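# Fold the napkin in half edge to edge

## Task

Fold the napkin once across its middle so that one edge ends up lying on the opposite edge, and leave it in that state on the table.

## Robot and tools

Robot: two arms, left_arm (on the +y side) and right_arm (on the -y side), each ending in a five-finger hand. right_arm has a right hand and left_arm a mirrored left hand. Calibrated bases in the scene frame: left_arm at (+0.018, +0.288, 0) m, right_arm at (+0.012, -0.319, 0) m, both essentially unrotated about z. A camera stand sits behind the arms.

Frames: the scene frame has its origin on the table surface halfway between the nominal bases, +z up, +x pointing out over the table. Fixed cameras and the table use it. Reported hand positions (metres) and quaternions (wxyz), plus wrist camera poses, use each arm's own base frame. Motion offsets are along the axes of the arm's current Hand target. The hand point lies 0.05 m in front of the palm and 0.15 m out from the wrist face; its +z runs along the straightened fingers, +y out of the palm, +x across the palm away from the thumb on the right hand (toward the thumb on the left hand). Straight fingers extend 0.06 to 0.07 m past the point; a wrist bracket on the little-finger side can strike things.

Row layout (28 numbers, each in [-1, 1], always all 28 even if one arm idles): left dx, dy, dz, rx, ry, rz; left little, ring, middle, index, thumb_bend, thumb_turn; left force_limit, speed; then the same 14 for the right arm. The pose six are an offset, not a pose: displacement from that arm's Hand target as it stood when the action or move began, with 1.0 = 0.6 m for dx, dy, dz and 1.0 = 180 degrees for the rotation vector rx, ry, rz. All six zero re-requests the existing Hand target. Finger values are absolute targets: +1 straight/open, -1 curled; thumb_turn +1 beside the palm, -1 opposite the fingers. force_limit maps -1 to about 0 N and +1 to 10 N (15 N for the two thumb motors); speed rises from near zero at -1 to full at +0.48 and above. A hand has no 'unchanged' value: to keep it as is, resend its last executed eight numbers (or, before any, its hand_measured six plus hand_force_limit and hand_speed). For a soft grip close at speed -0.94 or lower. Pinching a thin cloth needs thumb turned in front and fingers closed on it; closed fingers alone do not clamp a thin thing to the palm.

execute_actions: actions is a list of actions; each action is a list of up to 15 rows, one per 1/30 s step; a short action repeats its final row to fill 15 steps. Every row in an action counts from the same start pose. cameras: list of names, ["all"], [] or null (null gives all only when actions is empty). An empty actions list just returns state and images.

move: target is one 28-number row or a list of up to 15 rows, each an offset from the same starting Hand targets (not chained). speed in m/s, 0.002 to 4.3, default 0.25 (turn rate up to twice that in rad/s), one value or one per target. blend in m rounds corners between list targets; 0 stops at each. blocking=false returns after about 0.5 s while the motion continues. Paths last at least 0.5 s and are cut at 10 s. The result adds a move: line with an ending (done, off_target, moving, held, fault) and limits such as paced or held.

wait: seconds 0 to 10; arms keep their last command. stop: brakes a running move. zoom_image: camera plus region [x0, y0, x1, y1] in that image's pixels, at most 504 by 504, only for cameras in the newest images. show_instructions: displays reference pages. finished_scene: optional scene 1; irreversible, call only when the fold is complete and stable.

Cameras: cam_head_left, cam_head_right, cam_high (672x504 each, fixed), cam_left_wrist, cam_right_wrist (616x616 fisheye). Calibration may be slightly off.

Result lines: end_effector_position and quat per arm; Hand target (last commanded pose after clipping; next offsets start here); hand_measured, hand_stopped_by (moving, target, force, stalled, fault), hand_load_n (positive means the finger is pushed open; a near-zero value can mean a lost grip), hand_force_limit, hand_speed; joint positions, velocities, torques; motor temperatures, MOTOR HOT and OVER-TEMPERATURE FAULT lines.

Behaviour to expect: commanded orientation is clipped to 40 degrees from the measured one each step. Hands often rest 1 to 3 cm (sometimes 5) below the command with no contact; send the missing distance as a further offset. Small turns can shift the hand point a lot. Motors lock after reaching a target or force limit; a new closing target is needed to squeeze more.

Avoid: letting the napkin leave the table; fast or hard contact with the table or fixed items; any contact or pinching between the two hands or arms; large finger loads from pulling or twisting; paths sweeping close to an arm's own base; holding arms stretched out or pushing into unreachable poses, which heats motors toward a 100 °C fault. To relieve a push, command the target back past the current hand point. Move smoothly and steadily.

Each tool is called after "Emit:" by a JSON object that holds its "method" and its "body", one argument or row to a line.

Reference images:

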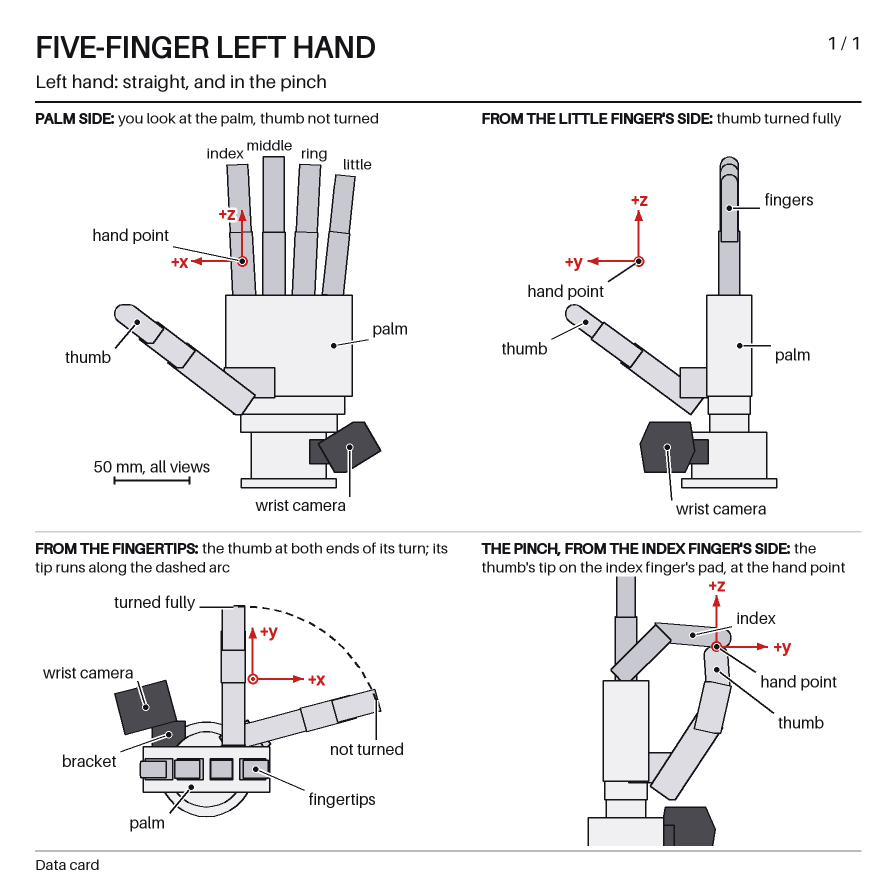

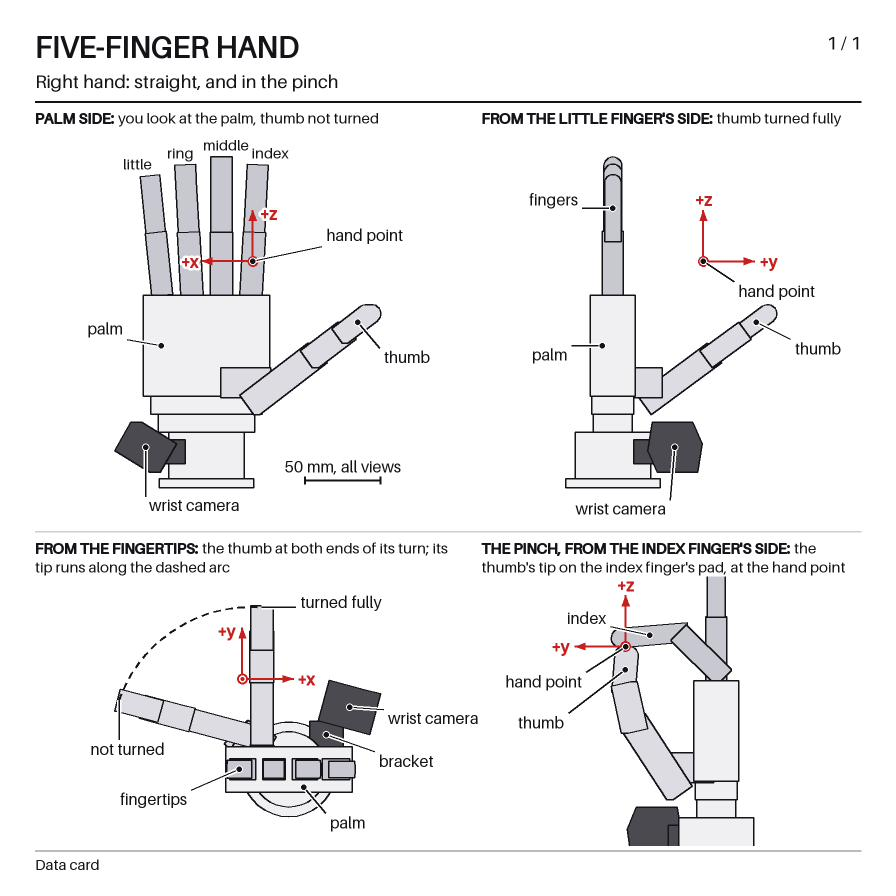

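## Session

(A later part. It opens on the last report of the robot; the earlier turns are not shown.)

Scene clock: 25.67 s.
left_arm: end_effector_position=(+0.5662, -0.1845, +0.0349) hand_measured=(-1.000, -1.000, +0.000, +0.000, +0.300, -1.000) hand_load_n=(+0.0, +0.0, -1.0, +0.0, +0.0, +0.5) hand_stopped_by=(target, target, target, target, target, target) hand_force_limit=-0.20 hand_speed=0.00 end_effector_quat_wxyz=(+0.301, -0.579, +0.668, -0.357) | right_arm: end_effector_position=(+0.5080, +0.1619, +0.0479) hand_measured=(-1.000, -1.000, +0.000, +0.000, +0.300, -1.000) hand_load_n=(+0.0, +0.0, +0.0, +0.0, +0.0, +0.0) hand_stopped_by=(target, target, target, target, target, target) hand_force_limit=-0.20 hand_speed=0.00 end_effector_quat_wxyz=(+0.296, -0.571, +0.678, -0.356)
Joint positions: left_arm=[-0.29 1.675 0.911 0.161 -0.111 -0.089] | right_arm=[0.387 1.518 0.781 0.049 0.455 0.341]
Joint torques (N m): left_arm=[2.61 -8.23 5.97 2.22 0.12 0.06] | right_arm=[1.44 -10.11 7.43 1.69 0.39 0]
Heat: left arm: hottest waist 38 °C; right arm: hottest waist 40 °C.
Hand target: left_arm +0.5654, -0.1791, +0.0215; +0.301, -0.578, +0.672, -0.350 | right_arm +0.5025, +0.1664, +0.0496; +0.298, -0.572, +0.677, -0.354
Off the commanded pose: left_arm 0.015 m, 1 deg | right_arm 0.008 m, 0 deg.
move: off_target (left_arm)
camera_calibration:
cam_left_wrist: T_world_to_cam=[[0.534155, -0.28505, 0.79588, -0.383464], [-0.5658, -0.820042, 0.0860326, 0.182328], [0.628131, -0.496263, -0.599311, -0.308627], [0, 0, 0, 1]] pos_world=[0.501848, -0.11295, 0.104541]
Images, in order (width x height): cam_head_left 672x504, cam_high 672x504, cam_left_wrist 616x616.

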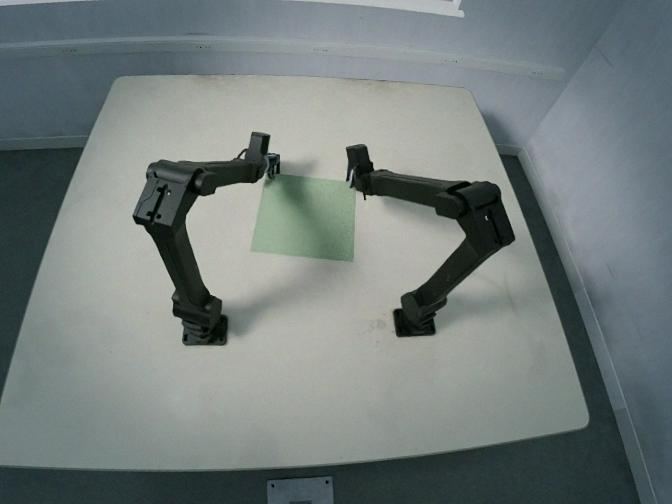

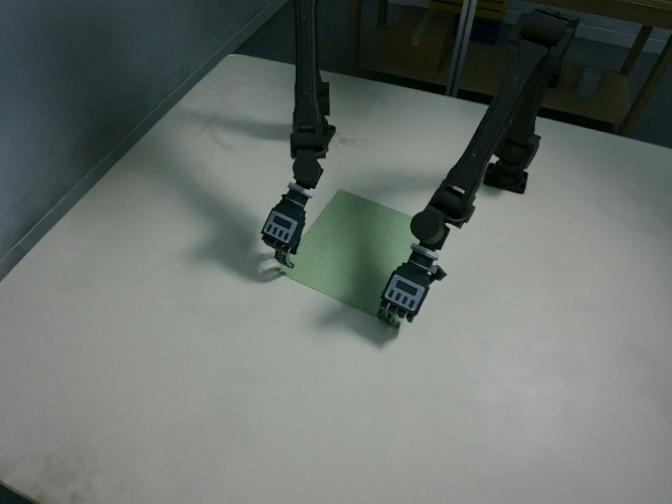

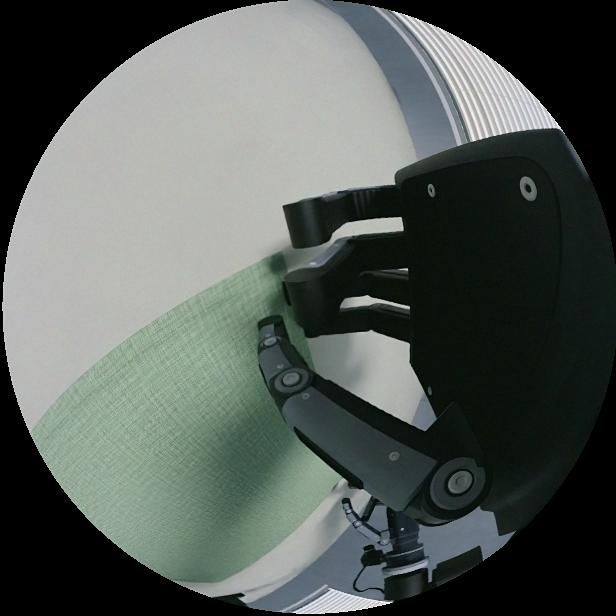

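Emit:
{"method": "move", "body": {
  "target": [
    [0,-0.041,-0.0287,0,0,0,-1,-1,0,0,0.3,-1,-0.2,0.0,0,0,0,0,0,0,-1,-1,0,0,0.3,-1,-0.2,0.0],
    [0,-0.0247,-0.0519,0,0,0,-1,-1,0,0,0.3,-1,-0.2,0.0,0,0,0,0,0,0,-1,-1,0,0,0.3,-1,-0.2,0.0],
    [0,0.0053,-0.0308,0,0,0,-1,-1,0,0,0.3,-1,-0.2,0.0,0,0,0,0,0,0,-1,-1,0,0,0.3,-1,-0.2,0.0]
  ],
  "speed": 0.08,
  "cameras": ["cam_high","cam_left_wrist","cam_head_left"]
}}

Emit:
{"method": "zoom_image", "body": {
  "camera": "cam_high",
  "region": [350, 230, 470, 350]
}}

Emit:
{"method": "zoom_image", "body": {
  "camera": "cam_left_wrist",
  "region": [200, 180, 400, 380]
}}

Scene clock: 28.50 s.
left_arm: end_effector_position=(+0.5469, -0.1787, +0.0350) hand_measured=(-1.000, -1.000, +0.000, +0.000, +0.300, -1.000) hand_load_n=(+0.0, +0.0, +0.0, +0.0, +0.0, +0.0) hand_stopped_by=(target, target, target, target, target, target) hand_force_limit=-0.20 hand_speed=0.00 end_effector_quat_wxyz=(+0.297, -0.581, +0.671, -0.351) | right_arm: end_effector_position=(+0.5080, +0.1619, +0.0479) hand_measured=(-1.000, -1.000, +0.000, +0.000, +0.300, -1.000) hand_load_n=(+0.0, +0.0, +0.0, +0.0, +0.0, +0.0) hand_stopped_by=(target, target, target, target, target, target) hand_force_limit=-0.20 hand_speed=0.00 end_effector_quat_wxyz=(+0.296, -0.571, +0.678, -0.356)
Joint positions: left_arm=[-0.29 1.632 0.864 0.149 -0.111 -0.089] | right_arm=[0.387 1.518 0.781 0.049 0.455 0.341]
Joint torques (N m): left_arm=[2.08 -7.94 6.08 2.37 -0.02 0.04] | right_arm=[1.14 -10.46 7.19 1.81 0.38 0.04]
Heat: left arm: hottest waist 38 °C; right arm: hottest waist 40 °C.
Hand target: left_arm +0.5486, -0.1766, +0.0294; +0.301, -0.578, +0.672, -0.350 | right_arm +0.5025, +0.1664, +0.0496; +0.298, -0.572, +0.677, -0.354
Off the commanded pose: left_arm 0.006 m, 1 deg | right_arm 0.007 m, 0 deg.
move: done
camera_calibration:
cam_left_wrist: T_world_to_cam=[[0.546205, -0.288995, 0.78622, -0.378575], [-0.564596, -0.82037, 0.0906907, 0.175317], [0.618782, -0.493432, -0.611256, -0.287535], [0, 0, 0, 1]] pos_world=[0.483685, -0.107461, 0.105986]
Images, in order (width x height): cam_head_left 672x504, cam_high 672x504, cam_left_wrist 616x616.

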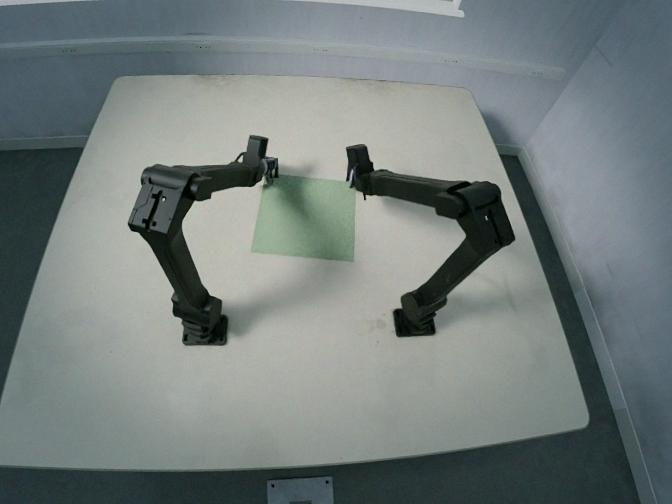

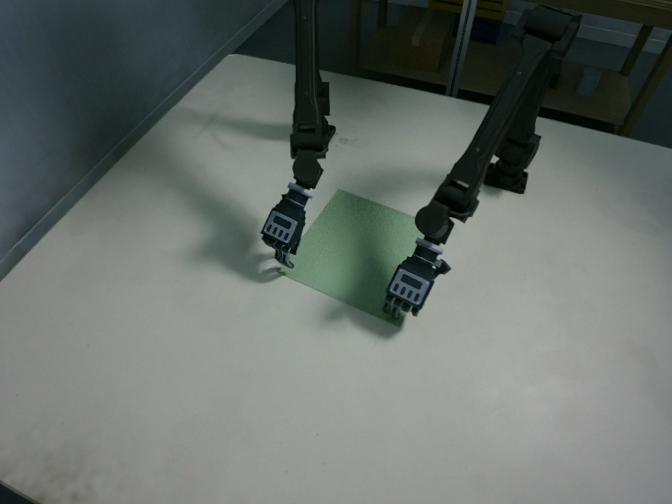

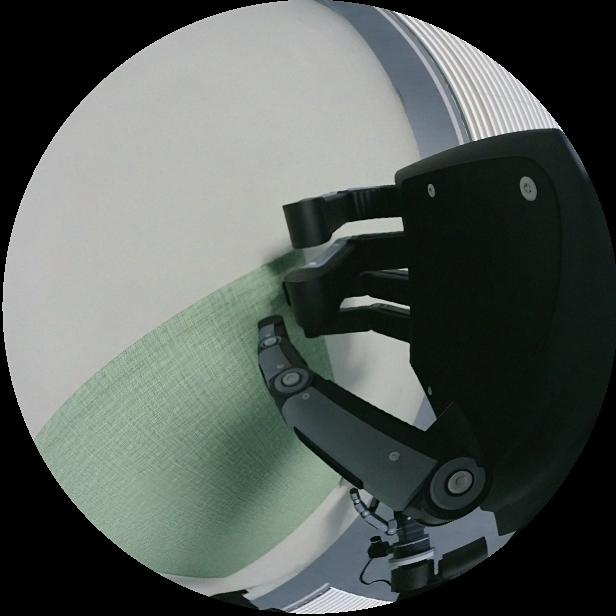

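Scaled by 4.200 from the camera's 672x504 image, which has a finer 960x720 frame.

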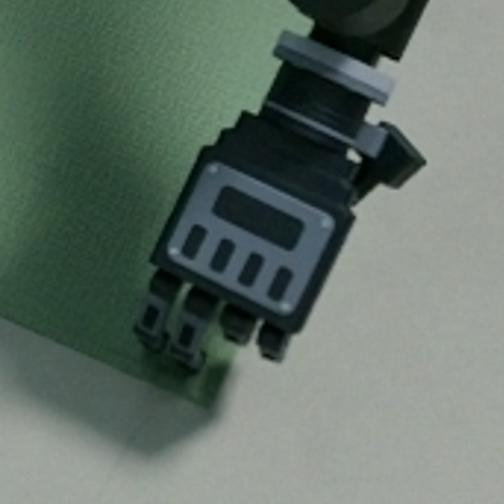

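Scaled by 2.520 from the camera's 616x616 image, which has a finer 880x880 frame.

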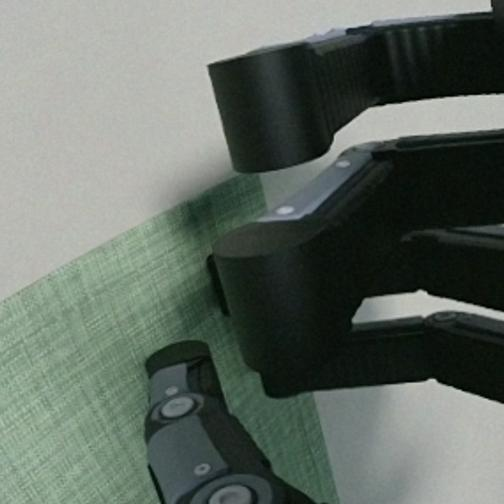

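Emit:
{"method": "move", "body": {
  "target": [
    [0,-0.0137,-0.0096,0.061,0,0,-1,-1,0,0,0.3,-1,-0.2,0.0,0,0,0,0,0,0,-1,-1,0,0,0.3,-1,-0.2,0.0],
    [0,0.0075,0.0053,0.061,0,0,-1,-1,0,0,0.3,-1,-0.2,0.0,0,0,0,0,0,0,-1,-1,0,0,0.3,-1,-0.2,0.0]
  ],
  "speed": 0.08,
  "cameras": ["cam_high","cam_left_wrist","cam_right_wrist"]
}}

Emit:
{"method": "zoom_image", "body": {
  "camera": "cam_high",
  "region": [350, 230, 470, 350]
}}

Emit:
{"method": "zoom_image", "body": {
  "camera": "cam_right_wrist",
  "region": [180, 380, 300, 500]
}}

Scene clock: 31.40 s.
left_arm: end_effector_position=(+0.5504, -0.1747, +0.0319) hand_measured=(-1.000, -1.000, +0.000, +0.000, +0.300, -1.000) hand_load_n=(+0.0, +0.5, +0.0, +0.0, +0.5, +0.0) hand_stopped_by=(target, target, target, target, target, target) hand_force_limit=-0.20 hand_speed=0.00 end_effector_quat_wxyz=(+0.353, -0.552, +0.631, -0.416) | right_arm: end_effector_position=(+0.5080, +0.1619, +0.0479) hand_measured=(-1.000, -1.000, +0.000, +0.000, +0.300, -1.000) hand_load_n=(+0.0, +0.0, +0.0, +0.0, +0.0, +0.0) hand_stopped_by=(target, target, target, target, target, target) hand_force_limit=-0.20 hand_speed=0.00 end_effector_quat_wxyz=(+0.296, -0.571, +0.678, -0.356)
Joint positions: left_arm=[-0.29 1.663 0.735 0.507 -0.131 -0.073] | right_arm=[0.387 1.518 0.781 0.049 0.455 0.341]
Joint torques (N m): left_arm=[1.38 -7.24 5.31 2.43 -0.05 0.08] | right_arm=[1.03 -10.4 7.36 1.54 0.38 0.02]
Heat: left arm: hottest waist 38 °C; right arm: hottest waist 40 °C.
Hand target: left_arm +0.5485, -0.1766, +0.0239; +0.355, -0.547, +0.636, -0.413 | right_arm +0.5025, +0.1664, +0.0496; +0.298, -0.572, +0.677, -0.354
Off the commanded pose: left_arm 0.008 m, 1 deg | right_arm 0.007 m, 0 deg.
move: done
camera_calibration:
cam_left_wrist: T_world_to_cam=[[0.385107, -0.256536, 0.8865, -0.285728], [-0.566526, -0.824009, 0.00765445, 0.183901], [0.72852, -0.505173, -0.462666, -0.356815], [0, 0, 0, 1]] pos_world=[0.474167, -0.102017, 0.0868043]
cam_right_wrist: T_world_to_cam=[[-0.582774, -0.228298, -0.779907, 0.367166], [-0.472648, 0.875921, 0.0967765, 0.0840391], [0.661043, 0.42502, -0.618369, -0.259521], [0, 0, 0, 1]] pos_world=[0.42525, 0.120513, 0.117742]
Images, in order (width x height): cam_high 672x504, cam_left_wrist 616x616, cam_right_wrist 616x616.

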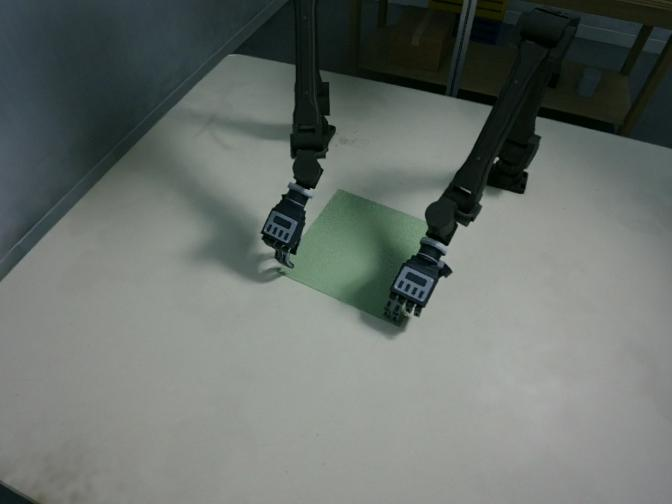

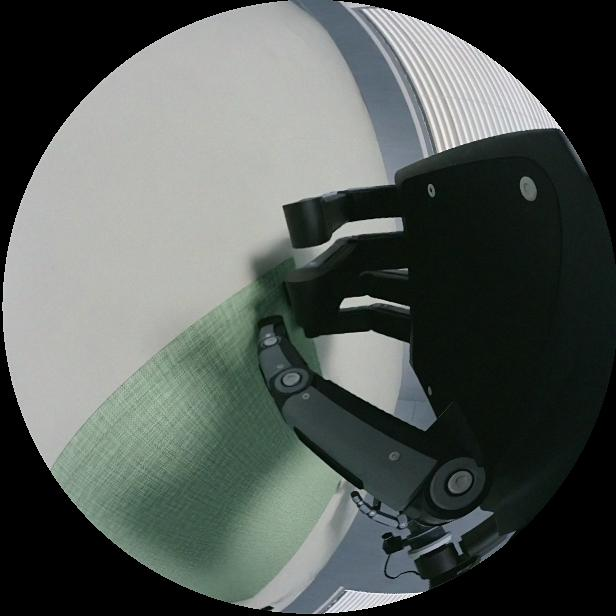

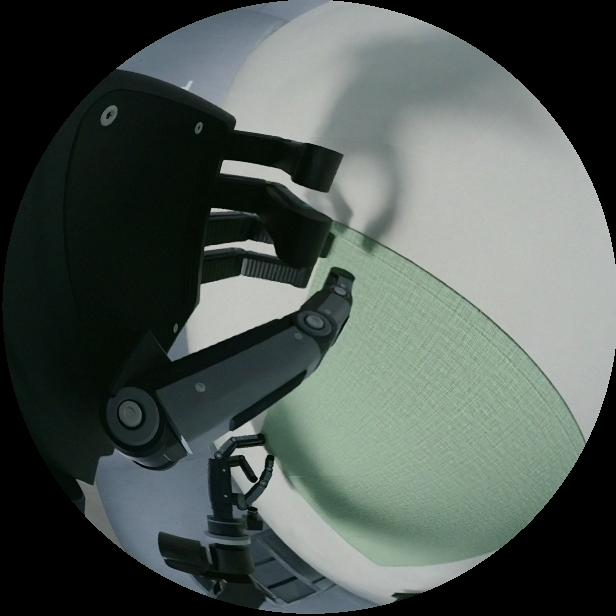

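Scaled by 4.200 from the camera's 672x504 image, which has a finer 960x720 frame.

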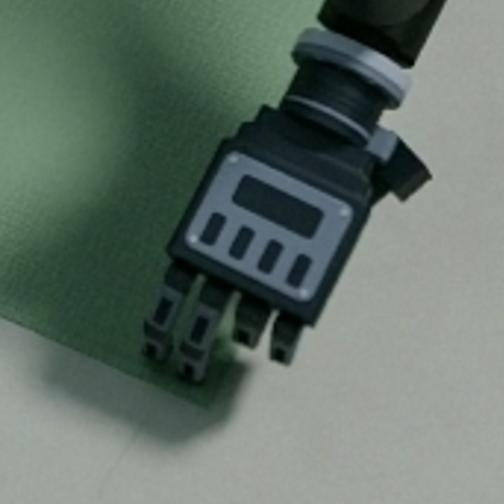

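Scaled by 4.200 from the camera's 616x616 image, which has a finer 880x880 frame.

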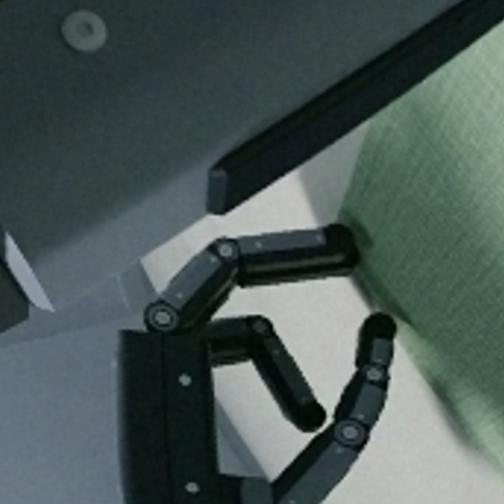

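Emit:
{"method": "move", "body": {
  "target": [
    [0,0.0045,0.002,0,0,0,-1,-1,-0.15,-0.15,0.1,-1,0.0,-0.6,0,0,0,0,0,0,-1,-1,0,0,0.3,-1,-0.2,0.0]
  ],
  "speed": 0.05,
  "cameras": ["cam_high","cam_left_wrist","cam_right_wrist"]
}}

Emit:
{"method": "zoom_image", "body": {
  "camera": "cam_high",
  "region": [350, 230, 470, 350]
}}

Emit:
{"method": "zoom_image", "body": {
  "camera": "cam_right_wrist",
  "region": [180, 380, 300, 500]
}}

Emit:
{"method": "zoom_image", "body": {
  "camera": "cam_left_wrist",
  "region": [200, 180, 400, 380]
}}

Scene clock: 32.77 s.
left_arm: end_effector_position=(+0.5512, -0.1750, +0.0302) hand_measured=(-1.000, -1.000, -0.150, -0.150, +0.100, -1.000) hand_load_n=(+0.0, +0.0, -1.0, +0.0, +0.0, +0.0) hand_stopped_by=(target, target, target, target, target, target) hand_force_limit=0.00 hand_speed=-0.60 end_effector_quat_wxyz=(+0.354, -0.552, +0.630, -0.416) | right_arm: end_effector_position=(+0.5080, +0.1619, +0.0479) hand_measured=(-1.000, -1.000, +0.000, +0.000, +0.300, -1.000) hand_load_n=(+0.0, +0.5, +0.0, +0.0, +0.0, +0.0) hand_stopped_by=(target, target, target, target, target, target) hand_force_limit=-0.20 hand_speed=0.00 end_effector_quat_wxyz=(+0.296, -0.571, +0.678, -0.356)
Joint positions: left_arm=[-0.29 1.67 0.735 0.517 -0.131 -0.073] | right_arm=[0.387 1.518 0.781 0.049 0.455 0.341]
Joint torques (N m): left_arm=[1.49 -7.71 5.27 2.43 -0.05 0.07] | right_arm=[1.03 -10.29 7.3 1.57 0.36 0.03]
Heat: left arm: hottest waist 38 °C; right arm: hottest waist 40 °C.
Hand target: left_arm +0.5485, -0.1766, +0.0209; +0.355, -0.547, +0.636, -0.413 | right_arm +0.5025, +0.1664, +0.0496; +0.298, -0.572, +0.677, -0.354
Off the commanded pose: left_arm 0.010 m, 1 deg | right_arm 0.007 m, 0 deg.
move: done
camera_calibration:
cam_left_wrist: T_world_to_cam=[[0.382809, -0.256182, 0.887597, -0.283321], [-0.566652, -0.823931, 0.00658329, 0.184305], [0.729632, -0.505479, -0.460575, -0.359041], [0, 0, 0, 1]] pos_world=[0.474862, -0.102215, 0.0848962]
cam_right_wrist: T_world_to_cam=[[-0.582774, -0.228298, -0.779907, 0.367166], [-0.472648, 0.875921, 0.0967765, 0.0840391], [0.661043, 0.42502, -0.618369, -0.259521], [0, 0, 0, 1]] pos_world=[0.42525, 0.120513, 0.117742]
Images, in order (width x height): cam_high 672x504, cam_left_wrist 616x616, cam_right_wrist 616x616.

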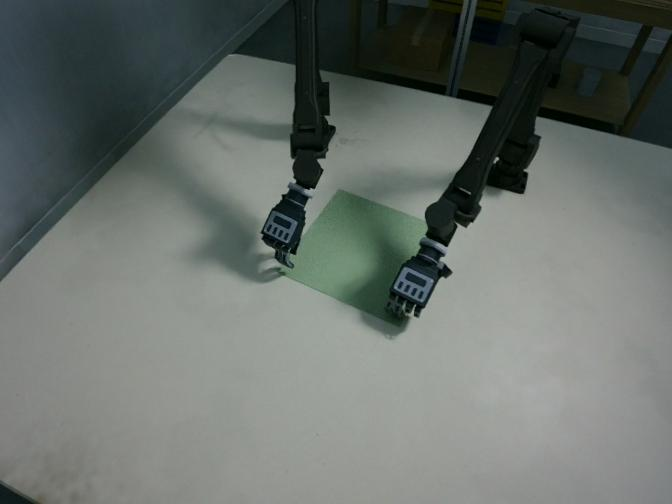

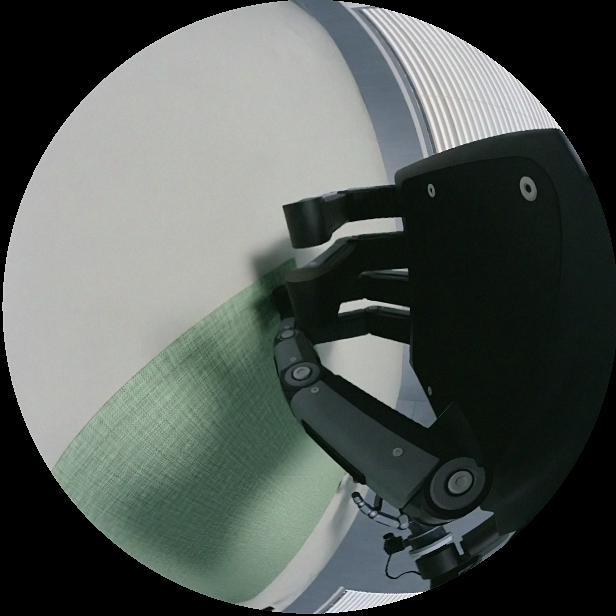

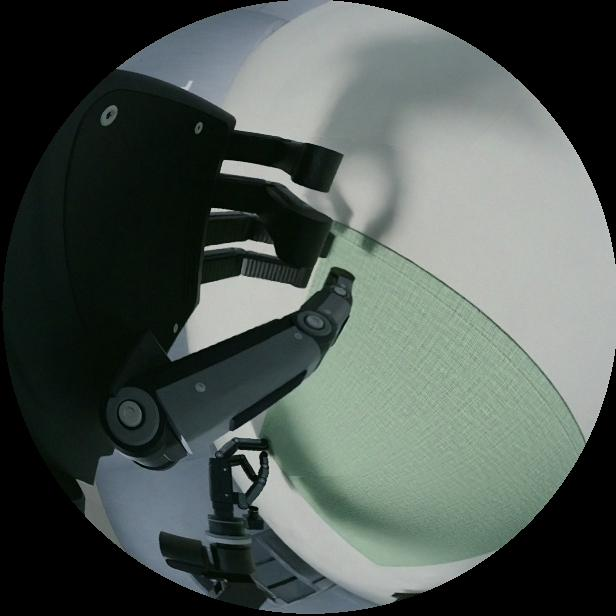

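Scaled by 4.200 from the camera's 672x504 image, which has a finer 960x720 frame.

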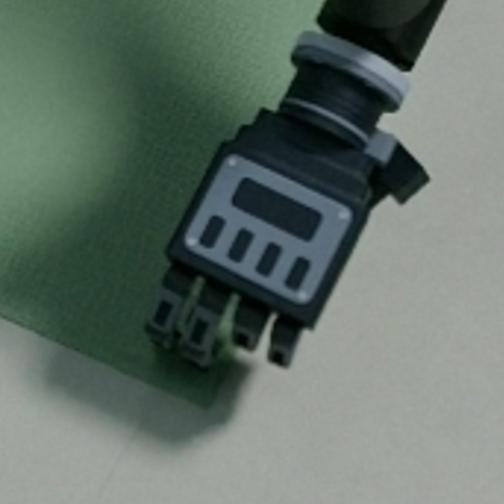

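Scaled by 4.200 from the camera's 616x616 image, which has a finer 880x880 frame.

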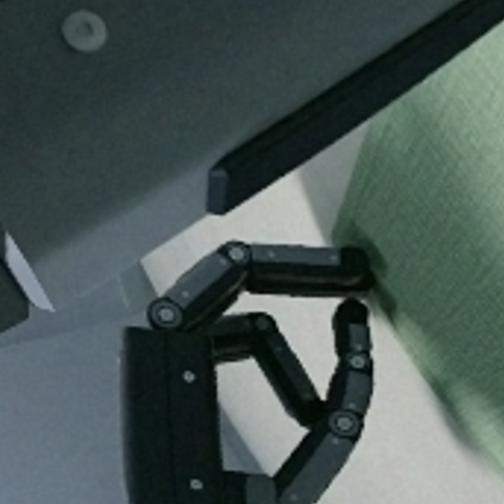

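Scaled by 2.520 from the camera's 616x616 image, which has a finer 880x880 frame.

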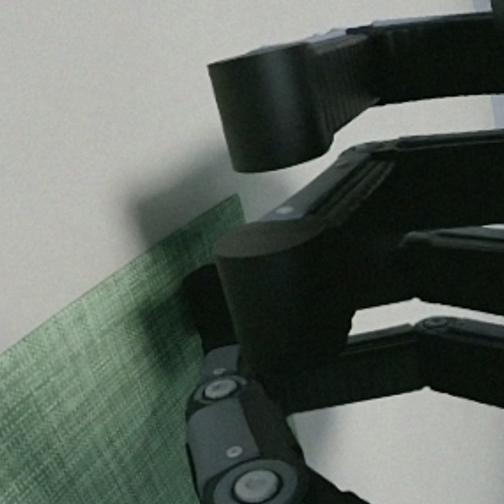

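Emit:
{"method": "move", "body": {
  "target": [
    [0,0,0,0,0,0,-1,-1,0.1,0.1,0.35,-1,0.0,-0.4,0,0,0,0,0,0,-1,-1,0,0,0.3,-1,-0.2,0.0],
    [0,0.006,0.0027,0,0,0,-1,-1,-0.2,-0.2,0.28,-1,0.0,-0.6,0,0,0,0,0,0,-1,-1,0,0,0.3,-1,-0.2,0.0]
  ],
  "speed": 0.05,
  "cameras": ["cam_high","cam_left_wrist","cam_right_wrist"]
}}

Emit:
{"method": "zoom_image", "body": {
  "camera": "cam_high",
  "region": [350, 230, 470, 350]
}}

Emit:
{"method": "zoom_image", "body": {
  "camera": "cam_right_wrist",
  "region": [180, 380, 300, 500]
}}

Emit:
{"method": "zoom_image", "body": {
  "camera": "cam_left_wrist",
  "region": [200, 180, 400, 380]
}}

Scene clock: 35.50 s.
left_arm: end_effector_position=(+0.5533, -0.1756, +0.0289) hand_measured=(-1.000, -1.000, -0.200, -0.200, +0.280, -1.000) hand_load_n=(+0.0, +0.5, +0.0, +0.0, +0.0, +0.0) hand_stopped_by=(target, target, target, target, target, target) hand_force_limit=0.00 hand_speed=-0.60 end_effector_quat_wxyz=(+0.356, -0.550, +0.628, -0.420) | right_arm: end_effector_position=(+0.5080, +0.1619, +0.0479) hand_measured=(-1.000, -1.000, +0.000, +0.000, +0.300, -1.000) hand_load_n=(+0.0, +0.5, +0.0, +0.0, +0.0, +0.5) hand_stopped_by=(target, target, target, target, target, target) hand_force_limit=-0.20 hand_speed=0.00 end_effector_quat_wxyz=(+0.296, -0.571, +0.678, -0.356)
Joint positions: left_arm=[-0.29 1.681 0.735 0.537 -0.131 -0.073] | right_arm=[0.387 1.518 0.781 0.049 0.455 0.341]
Joint torques (N m): left_arm=[1.79 -7.3 5.01 2.18 -0.05 0.07] | right_arm=[1.26 -10.23 7.34 1.58 0.4 0.02]
Heat: left arm: hottest waist 38 °C; right arm: hottest waist 40 °C.
Hand target: left_arm +0.5485, -0.1766, +0.0169; +0.355, -0.547, +0.636, -0.413 | right_arm +0.5025, +0.1664, +0.0496; +0.298, -0.572, +0.677, -0.354
Off the commanded pose: left_arm 0.013 m, 1 deg | right_arm 0.007 m, 0 deg.
move: off_target (left_arm); target 2's new numbers were sent with left_arm's hand 0.015 m and 1 deg from that target
camera_calibration:
cam_left_wrist: T_world_to_cam=[[0.374636, -0.253842, 0.891747, -0.278283], [-0.566734, -0.823893, 0.00356651, 0.185101], [0.733799, -0.506719, -0.452521, -0.364253], [0, 0, 0, 1]] pos_world=[0.476446, -0.102711, 0.0826659]
cam_right_wrist: T_world_to_cam=[[-0.582774, -0.228298, -0.779907, 0.367166], [-0.472648, 0.875921, 0.0967765, 0.0840391], [0.661043, 0.42502, -0.618369, -0.259521], [0, 0, 0, 1]] pos_world=[0.42525, 0.120513, 0.117742]
Images, in order (width x height): cam_high 672x504, cam_left_wrist 616x616, cam_right_wrist 616x616.

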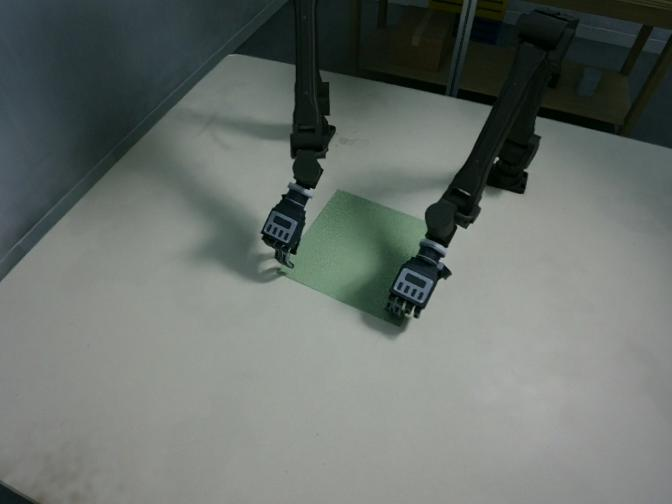

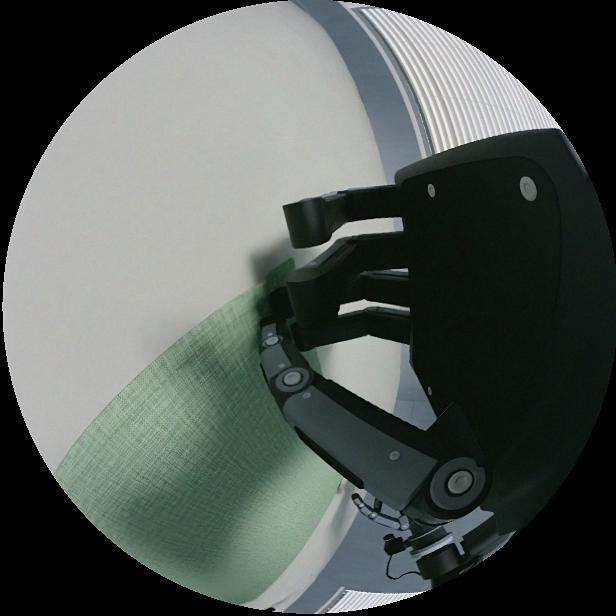

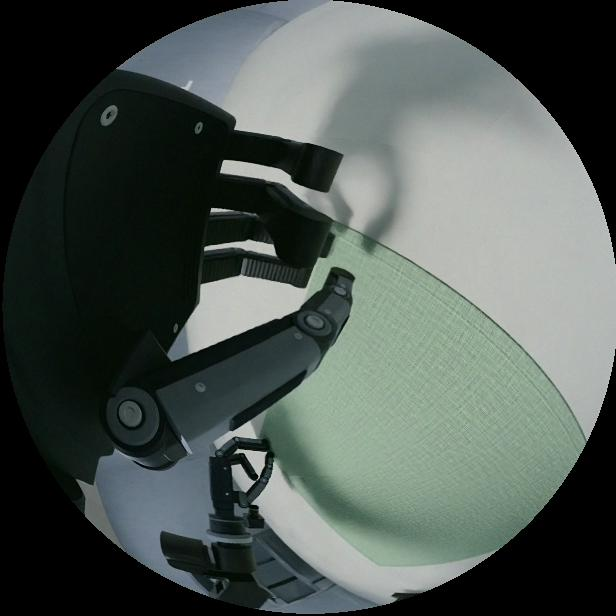

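Scaled by 4.200 from the camera's 672x504 image, which has a finer 960x720 frame.

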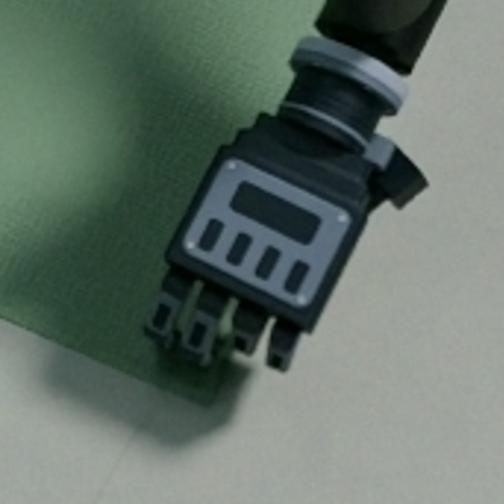

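Scaled by 4.200 from the camera's 616x616 image, which has a finer 880x880 frame.

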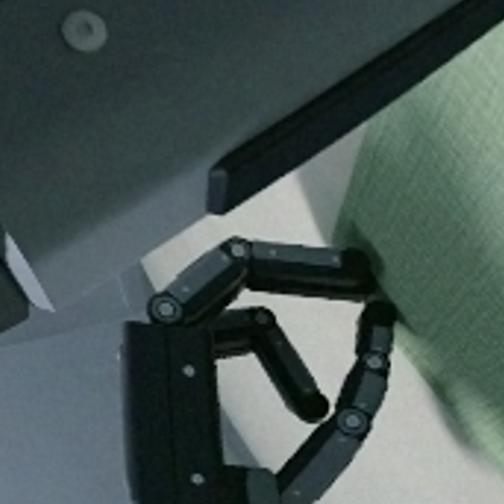

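Scaled by 2.520 from the camera's 616x616 image, which has a finer 880x880 frame.

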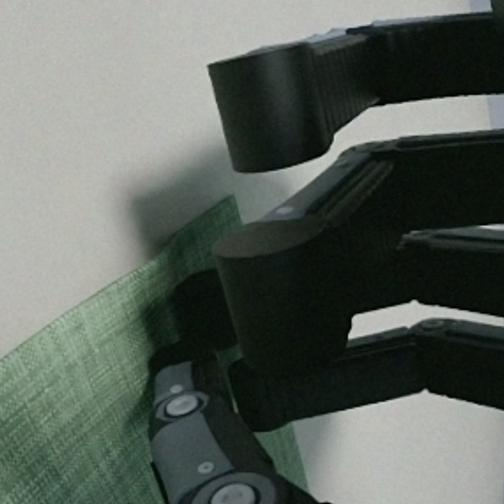

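Emit:
{"method": "move", "body": {
  "target": [
    [0,0.0,0.0,0,0,0,-1,-1,-0.4,-0.4,0.2,-1,0.2,-0.7,0,0,0,0,0,0,-1,-1,0,0,0.3,-1,-0.2,0.0]
  ],
  "speed": 0.05,
  "cameras": ["cam_high","cam_left_wrist","cam_right_wrist"]
}}

Emit:
{"method": "zoom_image", "body": {
  "camera": "cam_high",
  "region": [350, 230, 470, 350]
}}

Emit:
{"method": "zoom_image", "body": {
  "camera": "cam_right_wrist",
  "region": [180, 380, 300, 500]
}}

Emit:
{"method": "zoom_image", "body": {
  "camera": "cam_left_wrist",
  "region": [200, 180, 400, 380]
}}

Scene clock: 36.30 s.
left_arm: end_effector_position=(+0.5527, -0.1754, +0.0275) hand_measured=(-1.000, -1.000, -0.276, -0.332, +0.230, -1.000) hand_load_n=(+0.0, +0.0, +10.5, +7.0, +9.5, -3.0) hand_stopped_by=(target, target, force, force, force, target) hand_force_limit=0.20 hand_speed=-0.70 end_effector_quat_wxyz=(+0.356, -0.551, +0.629, -0.419) | right_arm: end_effector_position=(+0.5080, +0.1619, +0.0479) hand_measured=(-1.000, -1.000, +0.000, +0.000, +0.300, -1.000) hand_load_n=(+0.0, +0.0, +0.0, +0.0, +0.0, +0.0) hand_stopped_by=(target, target, target, target, target, target) hand_force_limit=-0.20 hand_speed=0.00 end_effector_quat_wxyz=(+0.296, -0.571, +0.678, -0.356)
Joint positions: left_arm=[-0.29 1.682 0.734 0.537 -0.131 -0.072] | right_arm=[0.387 1.518 0.781 0.049 0.455 0.341]
Joint torques (N m): left_arm=[1.49 -7.3 5.19 2.15 -0.03 0.07] | right_arm=[1.2 -10.4 7.27 1.62 0.39 0.03]
Heat: left arm: hottest waist 38 °C; right arm: hottest waist 40 °C.
Hand target: left_arm +0.5487, -0.1766, +0.0170; +0.355, -0.547, +0.636, -0.413 | right_arm +0.5025, +0.1664, +0.0496; +0.298, -0.572, +0.677, -0.354
Off the commanded pose: left_arm 0.011 m, 1 deg | right_arm 0.007 m, 0 deg.
move: off_target (left_arm)
camera_calibration:
cam_left_wrist: T_world_to_cam=[[0.376828, -0.254885, 0.890525, -0.278125], [-0.566839, -0.823818, 0.00406726, 0.185004], [0.732594, -0.506317, -0.454917, -0.363472], [0, 0, 0, 1]] pos_world=[0.475951, -0.102512, 0.0815745]
cam_right_wrist: T_world_to_cam=[[-0.582774, -0.228298, -0.779907, 0.367166], [-0.472648, 0.875921, 0.0967765, 0.0840391], [0.661043, 0.42502, -0.618369, -0.259521], [0, 0, 0, 1]] pos_world=[0.42525, 0.120513, 0.117742]
Images, in order (width x height): cam_high 672x504, cam_left_wrist 616x616, cam_right_wrist 616x616.

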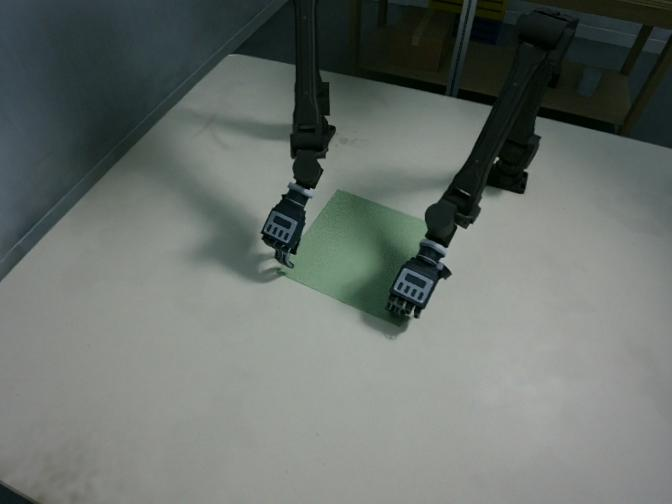

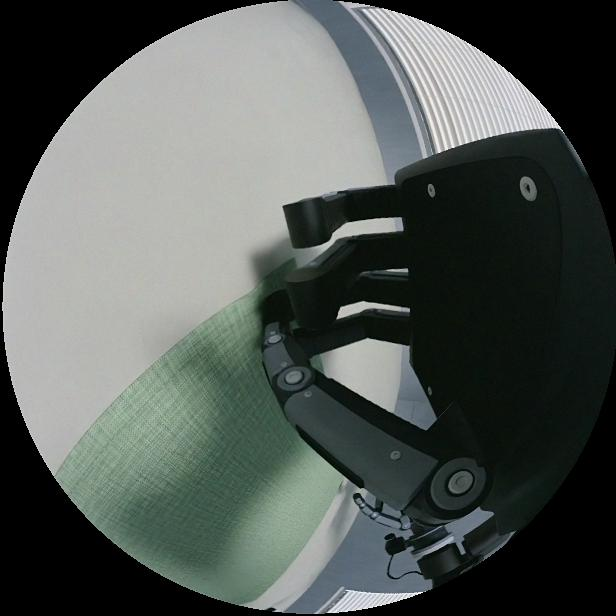

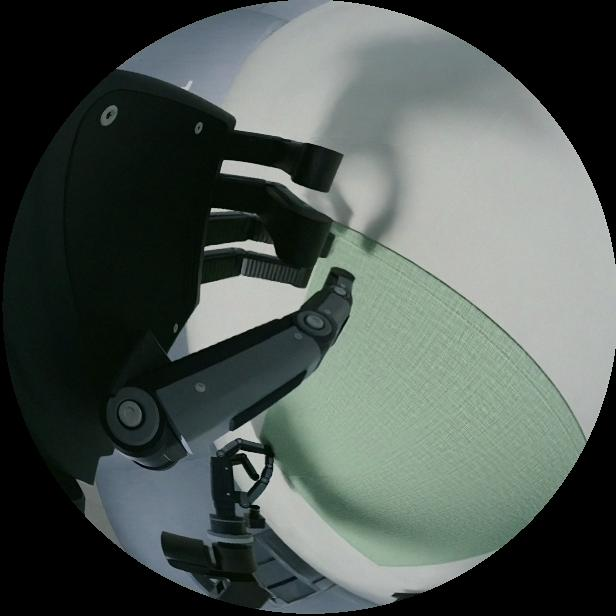

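Scaled by 4.200 from the camera's 672x504 image, which has a finer 960x720 frame.

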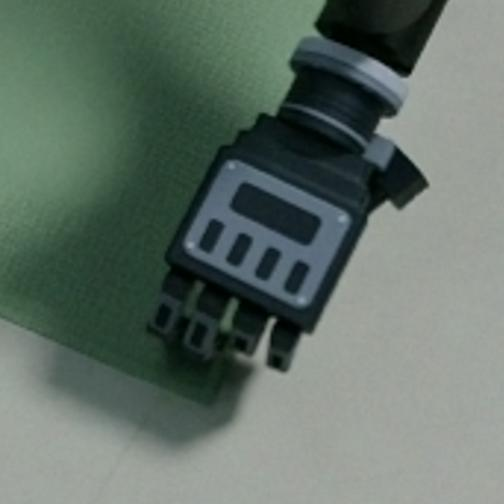

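Scaled by 4.200 from the camera's 616x616 image, which has a finer 880x880 frame.

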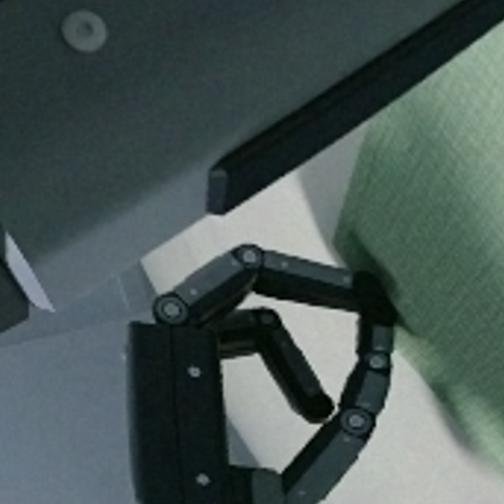

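Scaled by 2.520 from the camera's 616x616 image, which has a finer 880x880 frame.

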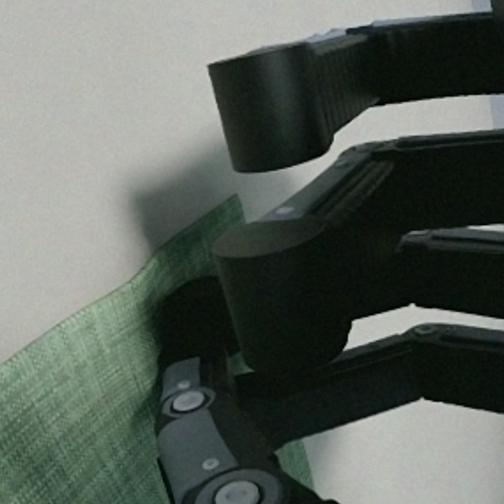

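Emit:
{"method": "move", "body": {
  "target": [
    [0,-0.0758,-0.0346,0,0,0,-1,-1,-0.4,-0.4,0.2,-1,0.2,-0.7,0,0,0,0,0,0,-1,-1,0,0,0.3,-1,-0.2,0.0]
  ],
  "speed": 0.05,
  "cameras": ["cam_high","cam_left_wrist","cam_right_wrist"]
}}

Emit:
{"method": "zoom_image", "body": {
  "camera": "cam_high",
  "region": [350, 230, 470, 350]
}}

Emit:
{"method": "zoom_image", "body": {
  "camera": "cam_right_wrist",
  "region": [180, 380, 300, 500]
}}

Scene clock: 38.27 s.
left_arm: end_effector_position=(+0.5405, -0.1718, +0.0535) hand_measured=(-1.000, -1.000, -0.276, -0.332, +0.230, -1.000) hand_load_n=(+0.0, +0.5, +11.0, +7.0, +9.5, -3.0) hand_stopped_by=(target, target, force, force, force, target) hand_force_limit=0.20 hand_speed=-0.70 end_effector_quat_wxyz=(+0.349, -0.555, +0.636, -0.408) | right_arm: end_effector_position=(+0.5080, +0.1619, +0.0479) hand_measured=(-1.000, -1.000, +0.000, +0.000, +0.300, -1.000) hand_load_n=(+0.0, +0.0, +0.0, +0.0, +0.0, +0.0) hand_stopped_by=(target, target, target, target, target, target) hand_force_limit=-0.20 hand_speed=0.00 end_effector_quat_wxyz=(+0.296, -0.571, +0.678, -0.356)
Joint positions: left_arm=[-0.29 1.582 0.734 0.406 -0.131 -0.072] | right_arm=[0.387 1.518 0.781 0.049 0.455 0.341]
Joint torques (N m): left_arm=[1.67 -9 7.83 1.05 -0.08 0.08] | right_arm=[1.26 -10.87 7.3 1.62 0.38 0]
Heat: left arm: hottest waist 38 °C; right arm: hottest waist 40 °C.
Hand target: left_arm +0.5482, -0.1766, +0.0671; +0.355, -0.547, +0.636, -0.413 | right_arm +0.5025, +0.1664, +0.0496; +0.298, -0.572, +0.677, -0.354
Off the commanded pose: left_arm 0.016 m, 1 deg | right_arm 0.007 m, 0 deg.
move: off_target (left_arm)
camera_calibration:
cam_left_wrist: T_world_to_cam=[[0.403363, -0.262828, 0.876481, -0.310728], [-0.566623, -0.823863, 0.0137147, 0.180336], [0.718496, -0.502167, -0.481241, -0.331229], [0, 0, 0, 1]] pos_world=[0.465505, -0.0994283, 0.110473]
cam_right_wrist: T_world_to_cam=[[-0.582774, -0.228298, -0.779907, 0.367166], [-0.472648, 0.875921, 0.0967765, 0.0840391], [0.661043, 0.42502, -0.618369, -0.259521], [0, 0, 0, 1]] pos_world=[0.42525, 0.120513, 0.117742]
Images, in order (width x height): cam_high 672x504, cam_left_wrist 616x616, cam_right_wrist 616x616.

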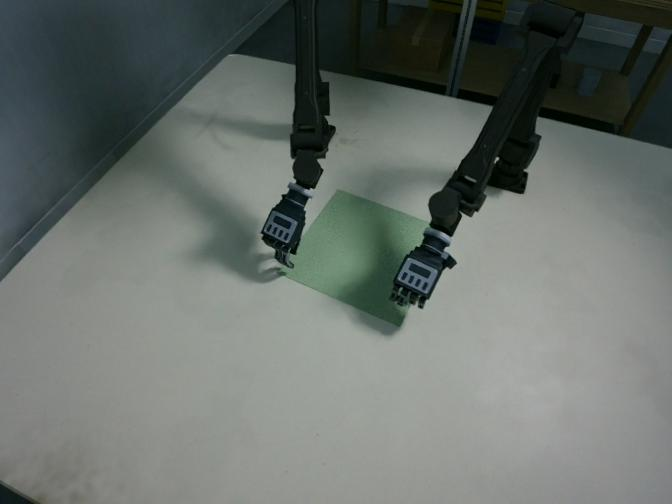

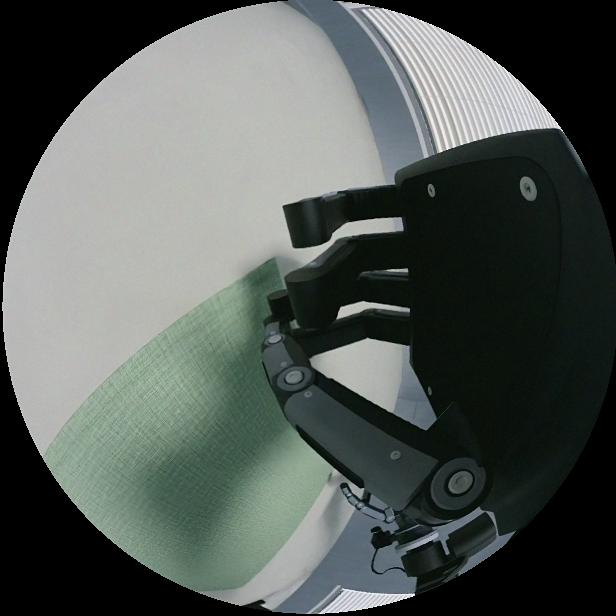

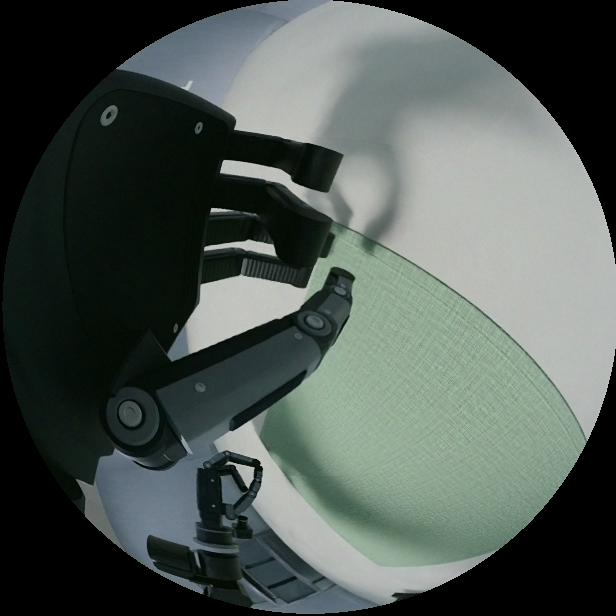

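Scaled by 4.200 from the camera's 672x504 image, which has a finer 960x720 frame.

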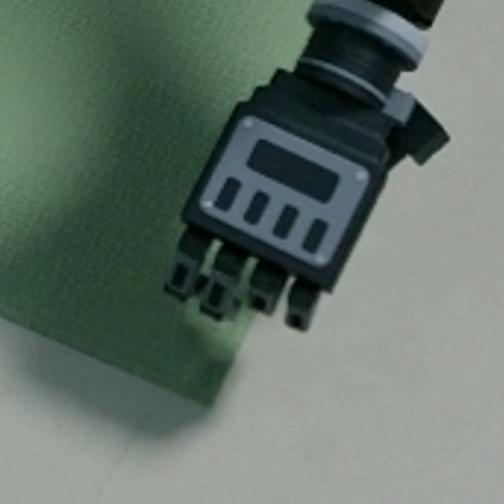

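Scaled by 4.200 from the camera's 616x616 image, which has a finer 880x880 frame.

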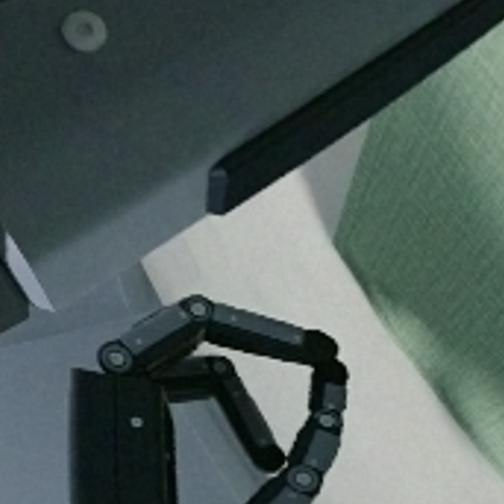

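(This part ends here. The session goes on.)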